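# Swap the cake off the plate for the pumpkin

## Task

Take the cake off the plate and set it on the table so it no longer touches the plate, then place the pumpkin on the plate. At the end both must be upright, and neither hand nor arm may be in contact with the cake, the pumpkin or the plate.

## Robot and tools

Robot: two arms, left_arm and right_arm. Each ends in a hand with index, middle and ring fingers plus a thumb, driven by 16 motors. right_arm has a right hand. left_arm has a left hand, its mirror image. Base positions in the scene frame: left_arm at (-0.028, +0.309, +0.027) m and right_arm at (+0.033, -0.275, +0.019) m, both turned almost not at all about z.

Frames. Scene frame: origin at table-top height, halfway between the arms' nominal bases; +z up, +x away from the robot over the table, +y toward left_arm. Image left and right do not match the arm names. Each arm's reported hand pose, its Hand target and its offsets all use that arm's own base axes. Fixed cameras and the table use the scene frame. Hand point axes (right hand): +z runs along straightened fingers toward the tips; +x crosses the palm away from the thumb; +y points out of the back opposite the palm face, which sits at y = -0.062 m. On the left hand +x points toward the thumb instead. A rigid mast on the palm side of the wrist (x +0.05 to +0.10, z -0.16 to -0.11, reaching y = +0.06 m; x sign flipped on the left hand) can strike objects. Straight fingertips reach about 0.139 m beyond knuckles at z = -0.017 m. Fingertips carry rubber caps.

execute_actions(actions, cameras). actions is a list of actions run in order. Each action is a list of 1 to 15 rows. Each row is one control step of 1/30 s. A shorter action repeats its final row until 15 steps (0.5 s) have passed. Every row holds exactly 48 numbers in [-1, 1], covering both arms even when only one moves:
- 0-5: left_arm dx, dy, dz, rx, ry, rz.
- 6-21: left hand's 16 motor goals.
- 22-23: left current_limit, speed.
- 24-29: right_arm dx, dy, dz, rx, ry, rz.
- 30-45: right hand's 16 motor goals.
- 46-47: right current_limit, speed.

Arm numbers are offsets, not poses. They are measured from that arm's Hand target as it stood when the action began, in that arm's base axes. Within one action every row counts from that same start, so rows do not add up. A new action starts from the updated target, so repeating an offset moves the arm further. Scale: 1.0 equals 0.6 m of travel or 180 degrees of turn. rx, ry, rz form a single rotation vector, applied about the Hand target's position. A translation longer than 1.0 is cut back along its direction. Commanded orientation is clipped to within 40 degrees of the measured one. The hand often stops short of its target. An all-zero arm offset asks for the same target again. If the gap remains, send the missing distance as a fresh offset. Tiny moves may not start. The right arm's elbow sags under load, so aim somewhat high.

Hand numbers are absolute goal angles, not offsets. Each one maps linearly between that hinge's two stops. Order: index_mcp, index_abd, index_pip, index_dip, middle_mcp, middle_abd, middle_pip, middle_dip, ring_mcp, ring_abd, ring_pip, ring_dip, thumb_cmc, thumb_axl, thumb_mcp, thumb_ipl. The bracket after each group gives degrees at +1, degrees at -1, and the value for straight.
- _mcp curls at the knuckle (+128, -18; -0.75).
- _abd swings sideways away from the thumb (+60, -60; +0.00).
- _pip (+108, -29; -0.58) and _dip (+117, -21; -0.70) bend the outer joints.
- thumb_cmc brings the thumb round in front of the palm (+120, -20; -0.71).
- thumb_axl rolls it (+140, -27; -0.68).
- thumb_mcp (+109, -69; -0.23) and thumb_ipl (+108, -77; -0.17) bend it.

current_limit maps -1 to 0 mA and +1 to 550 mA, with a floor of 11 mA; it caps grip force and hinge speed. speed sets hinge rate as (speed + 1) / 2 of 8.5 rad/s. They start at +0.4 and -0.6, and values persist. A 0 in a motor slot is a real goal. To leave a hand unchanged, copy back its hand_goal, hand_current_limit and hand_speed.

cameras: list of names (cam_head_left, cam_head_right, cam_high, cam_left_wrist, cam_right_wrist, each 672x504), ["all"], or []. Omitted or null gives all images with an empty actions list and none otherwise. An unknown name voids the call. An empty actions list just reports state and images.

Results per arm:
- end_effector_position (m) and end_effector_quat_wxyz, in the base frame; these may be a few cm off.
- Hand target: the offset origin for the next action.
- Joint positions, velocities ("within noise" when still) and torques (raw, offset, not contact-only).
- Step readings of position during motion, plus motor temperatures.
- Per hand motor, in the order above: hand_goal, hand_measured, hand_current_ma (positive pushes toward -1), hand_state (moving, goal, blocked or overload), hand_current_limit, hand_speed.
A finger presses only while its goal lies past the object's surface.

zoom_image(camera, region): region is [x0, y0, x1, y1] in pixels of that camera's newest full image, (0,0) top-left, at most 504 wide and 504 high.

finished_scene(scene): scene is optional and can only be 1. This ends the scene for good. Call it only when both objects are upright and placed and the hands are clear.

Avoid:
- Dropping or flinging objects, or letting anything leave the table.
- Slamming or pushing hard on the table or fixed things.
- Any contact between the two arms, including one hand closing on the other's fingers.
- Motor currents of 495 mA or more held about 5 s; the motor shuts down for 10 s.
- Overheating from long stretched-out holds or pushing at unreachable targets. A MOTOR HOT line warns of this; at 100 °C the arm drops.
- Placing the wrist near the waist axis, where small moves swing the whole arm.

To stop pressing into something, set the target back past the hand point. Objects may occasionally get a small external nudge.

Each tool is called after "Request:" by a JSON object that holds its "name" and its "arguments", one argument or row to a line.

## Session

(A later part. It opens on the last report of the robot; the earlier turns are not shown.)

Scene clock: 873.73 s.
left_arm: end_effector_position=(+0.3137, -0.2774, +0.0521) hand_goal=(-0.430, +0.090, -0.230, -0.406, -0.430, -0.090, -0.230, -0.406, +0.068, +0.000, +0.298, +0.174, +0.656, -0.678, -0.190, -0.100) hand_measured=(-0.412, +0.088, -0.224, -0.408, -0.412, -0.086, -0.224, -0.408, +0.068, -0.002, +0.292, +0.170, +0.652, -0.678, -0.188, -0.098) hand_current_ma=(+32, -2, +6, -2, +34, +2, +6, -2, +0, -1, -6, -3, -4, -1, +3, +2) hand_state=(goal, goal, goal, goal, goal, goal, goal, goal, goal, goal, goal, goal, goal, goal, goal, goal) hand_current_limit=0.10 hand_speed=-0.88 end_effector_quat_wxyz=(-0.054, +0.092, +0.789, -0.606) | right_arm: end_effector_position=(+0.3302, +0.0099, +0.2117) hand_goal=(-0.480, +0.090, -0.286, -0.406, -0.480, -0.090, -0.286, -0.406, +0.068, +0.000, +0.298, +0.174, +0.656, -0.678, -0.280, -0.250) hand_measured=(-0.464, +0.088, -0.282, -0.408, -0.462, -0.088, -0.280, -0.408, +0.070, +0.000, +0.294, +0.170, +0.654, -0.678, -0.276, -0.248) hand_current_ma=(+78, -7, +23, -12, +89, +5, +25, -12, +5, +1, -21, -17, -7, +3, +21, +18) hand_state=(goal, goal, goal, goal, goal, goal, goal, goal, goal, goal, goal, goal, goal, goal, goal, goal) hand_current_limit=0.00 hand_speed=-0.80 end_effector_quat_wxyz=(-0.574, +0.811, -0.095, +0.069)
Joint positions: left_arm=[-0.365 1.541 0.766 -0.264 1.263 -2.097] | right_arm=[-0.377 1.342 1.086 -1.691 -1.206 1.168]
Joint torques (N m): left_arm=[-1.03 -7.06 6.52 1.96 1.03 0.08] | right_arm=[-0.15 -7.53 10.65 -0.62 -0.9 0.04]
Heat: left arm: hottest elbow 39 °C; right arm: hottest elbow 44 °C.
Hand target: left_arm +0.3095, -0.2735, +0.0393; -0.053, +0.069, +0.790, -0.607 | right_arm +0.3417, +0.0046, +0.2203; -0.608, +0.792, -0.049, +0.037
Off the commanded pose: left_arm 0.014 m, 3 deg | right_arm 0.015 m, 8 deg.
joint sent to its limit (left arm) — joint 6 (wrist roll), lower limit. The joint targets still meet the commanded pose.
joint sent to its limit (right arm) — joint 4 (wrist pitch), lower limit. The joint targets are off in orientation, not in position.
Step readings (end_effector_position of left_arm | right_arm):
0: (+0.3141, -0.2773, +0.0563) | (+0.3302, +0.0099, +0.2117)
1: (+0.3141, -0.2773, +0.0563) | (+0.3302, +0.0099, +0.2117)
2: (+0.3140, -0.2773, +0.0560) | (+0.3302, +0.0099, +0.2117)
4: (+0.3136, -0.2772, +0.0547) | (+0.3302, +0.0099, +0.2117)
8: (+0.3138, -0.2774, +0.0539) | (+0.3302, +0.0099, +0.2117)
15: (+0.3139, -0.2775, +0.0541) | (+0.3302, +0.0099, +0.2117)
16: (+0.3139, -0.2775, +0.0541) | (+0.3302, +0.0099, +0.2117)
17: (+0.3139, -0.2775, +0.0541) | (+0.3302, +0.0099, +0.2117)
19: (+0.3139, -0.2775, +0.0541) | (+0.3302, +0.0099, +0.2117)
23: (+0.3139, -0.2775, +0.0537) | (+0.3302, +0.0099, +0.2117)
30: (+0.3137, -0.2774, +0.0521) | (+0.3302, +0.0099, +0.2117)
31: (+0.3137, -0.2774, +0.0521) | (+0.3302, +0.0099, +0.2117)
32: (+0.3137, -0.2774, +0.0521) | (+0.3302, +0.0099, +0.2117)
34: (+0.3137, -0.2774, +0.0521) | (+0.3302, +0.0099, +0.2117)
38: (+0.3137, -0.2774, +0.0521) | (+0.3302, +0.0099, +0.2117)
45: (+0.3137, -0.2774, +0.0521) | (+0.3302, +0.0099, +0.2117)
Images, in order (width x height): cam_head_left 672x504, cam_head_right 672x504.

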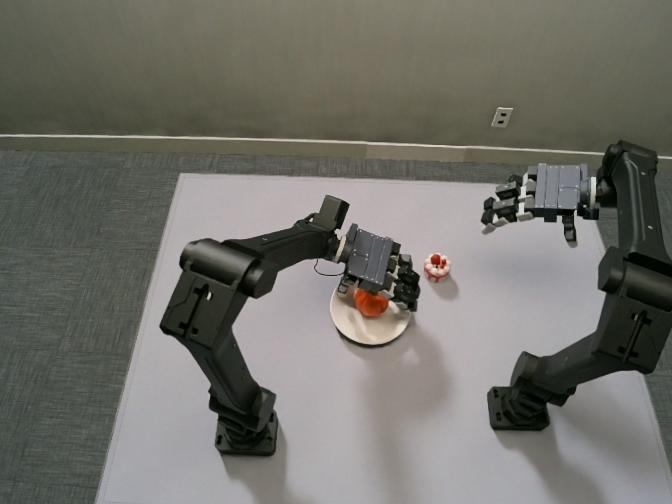

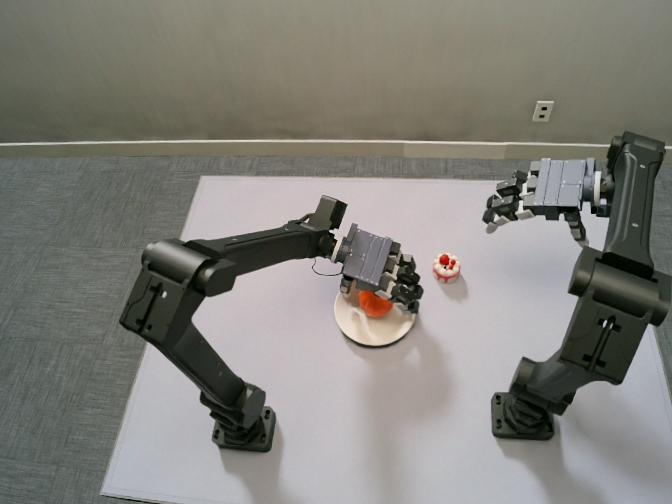

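Request:
{"name": "execute_actions", "arguments": {
  "actions": [
    [[0.015,-0.005,0.06,0,0,0,-0.43,0.09,-0.23,-0.406,-0.43,-0.09,-0.23,-0.406,0.068,0,0.299,0.174,0.657,-0.677,-0.19,-0.1,0.1,-0.88,0,0,0,0,0,0,-0.479,0.09,-0.285,-0.406,-0.479,-0.09,-0.285,-0.406,0.068,0,0.299,0.174,0.657,-0.677,-0.28,-0.25,0.0,-0.8]],
    [[0.01,-0.005,0.1,0,0,0,-0.43,0.09,-0.23,-0.406,-0.43,-0.09,-0.23,-0.406,0.068,0,0.299,0.174,0.657,-0.677,-0.19,-0.1,0.1,-0.88,0,0,0,0,0,0,-0.479,0.09,-0.285,-0.406,-0.479,-0.09,-0.285,-0.406,0.068,0,0.299,0.174,0.657,-0.677,-0.28,-0.25,0.0,-0.8]],
    [[0,0,0.12,0,0,0,-0.43,0.09,-0.23,-0.406,-0.43,-0.09,-0.23,-0.406,0.068,0,0.299,0.174,0.657,-0.677,-0.19,-0.1,0.1,-0.88,0,0,0,0,0,0,-0.479,0.09,-0.285,-0.406,-0.479,-0.09,-0.285,-0.406,0.068,0,0.299,0.174,0.657,-0.677,-0.28,-0.25,0.0,-0.8]]
  ],
  "cameras": ["cam_head_left","cam_high"]
}}

Request:
{"name": "zoom_image", "arguments": {
  "camera": "cam_head_left",
  "region": [310, 220, 470, 360]
}}

Scene clock: 890.17 s.
left_arm: end_effector_position=(+0.3105, -0.2765, +0.1936) hand_goal=(-0.430, +0.090, -0.230, -0.406, -0.430, -0.090, -0.230, -0.406, +0.068, +0.000, +0.298, +0.174, +0.656, -0.678, -0.190, -0.100) hand_measured=(-0.414, +0.088, -0.224, -0.408, -0.414, -0.086, -0.224, -0.408, +0.068, -0.002, +0.292, +0.170, +0.654, -0.678, -0.188, -0.098) hand_current_ma=(+27, -2, +6, -2, +28, +2, +5, -2, +0, -1, -6, -3, -1, -1, +3, +2) hand_state=(goal, goal, goal, goal, goal, goal, goal, goal, goal, goal, goal, goal, goal, goal, goal, goal) hand_current_limit=0.10 hand_speed=-0.88 end_effector_quat_wxyz=(-0.071, +0.080, +0.791, -0.602) | right_arm: end_effector_position=(+0.3302, +0.0099, +0.2117) hand_goal=(-0.480, +0.090, -0.286, -0.406, -0.480, -0.090, -0.286, -0.406, +0.068, +0.000, +0.298, +0.174, +0.656, -0.678, -0.280, -0.250) hand_measured=(-0.464, +0.088, -0.282, -0.408, -0.462, -0.088, -0.280, -0.408, +0.070, +0.000, +0.294, +0.170, +0.654, -0.678, -0.276, -0.248) hand_current_ma=(+78, -7, +23, -12, +89, +5, +25, -12, +5, +1, -21, -17, -7, +3, +21, +18) hand_state=(goal, goal, goal, goal, goal, goal, goal, goal, goal, goal, goal, goal, goal, goal, goal, goal) hand_current_limit=0.00 hand_speed=-0.80 end_effector_quat_wxyz=(-0.574, +0.811, -0.095, +0.069)
Joint positions: left_arm=[-0.365 1.328 0.986 -0.739 1.266 -2.097] | right_arm=[-0.377 1.342 1.086 -1.691 -1.206 1.168]
Joint torques (N m): left_arm=[-1.03 -6.77 14.31 0.44 0.98 0.07] | right_arm=[-0.15 -7.53 10.65 -0.64 -0.91 0.04]
Heat: left arm: hottest elbow 39 °C; right arm: hottest elbow 45 °C.
Hand target: left_arm +0.3244, -0.2794, +0.2072; -0.053, +0.069, +0.790, -0.607 | right_arm +0.3417, +0.0046, +0.2203; -0.608, +0.792, -0.049, +0.037
Off the commanded pose: left_arm 0.020 m, 2 deg | right_arm 0.015 m, 8 deg.
joint sent to its limit (left arm) — joint 6 (wrist roll), lower limit. The joint targets still meet the commanded pose.
joint sent to its limit (right arm) — joint 4 (wrist pitch), lower limit. The joint targets are off in orientation, not in position.
Step readings (end_effector_position of left_arm | right_arm):
0: (+0.3137, -0.2774, +0.0521) | (+0.3302, +0.0099, +0.2117)
1: (+0.3137, -0.2774, +0.0521) | (+0.3302, +0.0099, +0.2117)
2: (+0.3132, -0.2773, +0.0520) | (+0.3302, +0.0099, +0.2117)
4: (+0.3093, -0.2758, +0.0517) | (+0.3302, +0.0099, +0.2117)
8: (+0.3028, -0.2733, +0.0544) | (+0.3302, +0.0099, +0.2117)
15: (+0.3006, -0.2725, +0.0589) | (+0.3302, +0.0099, +0.2117)
16: (+0.3002, -0.2723, +0.0591) | (+0.3302, +0.0099, +0.2117)
17: (+0.2987, -0.2717, +0.0606) | (+0.3302, +0.0099, +0.2117)
19: (+0.2954, -0.2705, +0.0694) | (+0.3302, +0.0099, +0.2117)
23: (+0.3010, -0.2730, +0.1005) | (+0.3302, +0.0099, +0.2117)
30: (+0.3117, -0.2771, +0.1249) | (+0.3302, +0.0099, +0.2117)
31: (+0.3106, -0.2767, +0.1248) | (+0.3302, +0.0099, +0.2117)
32: (+0.3085, -0.2758, +0.1257) | (+0.3302, +0.0099, +0.2117)
34: (+0.3031, -0.2738, +0.1330) | (+0.3302, +0.0099, +0.2117)
38: (+0.3039, -0.2740, +0.1633) | (+0.3302, +0.0099, +0.2117)
45: (+0.3122, -0.2773, +0.1941) | (+0.3302, +0.0099, +0.2117)
Images, in order (width x height): cam_head_left 672x504, cam_high 672x504.

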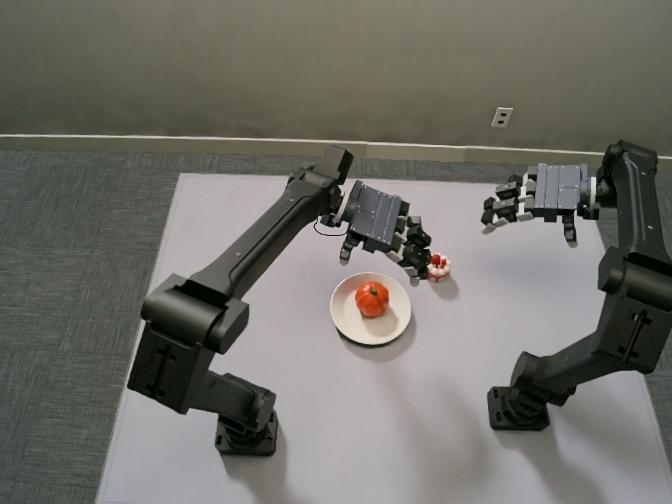

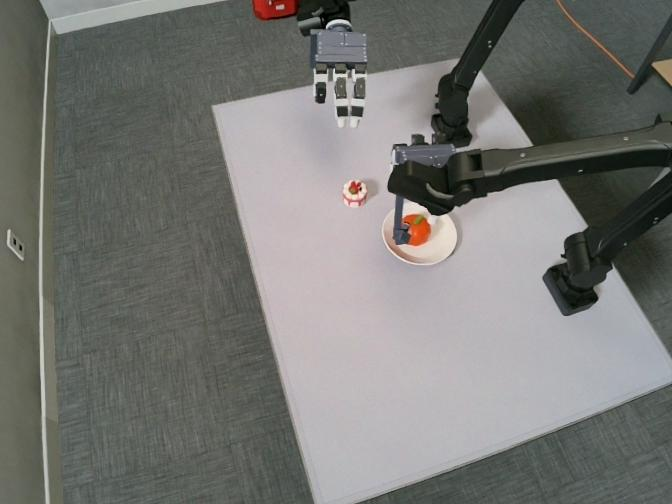

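Scaled by 3.150 from the camera's 672x504 image, which has a finer 960x720 frame.

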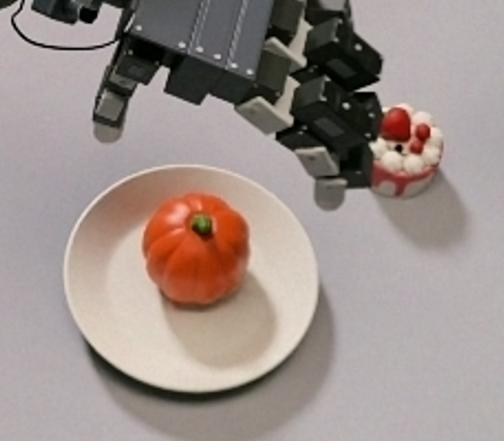

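Request:
{"name": "finished_scene", "arguments": {

}}

The scene is finished: the task was done.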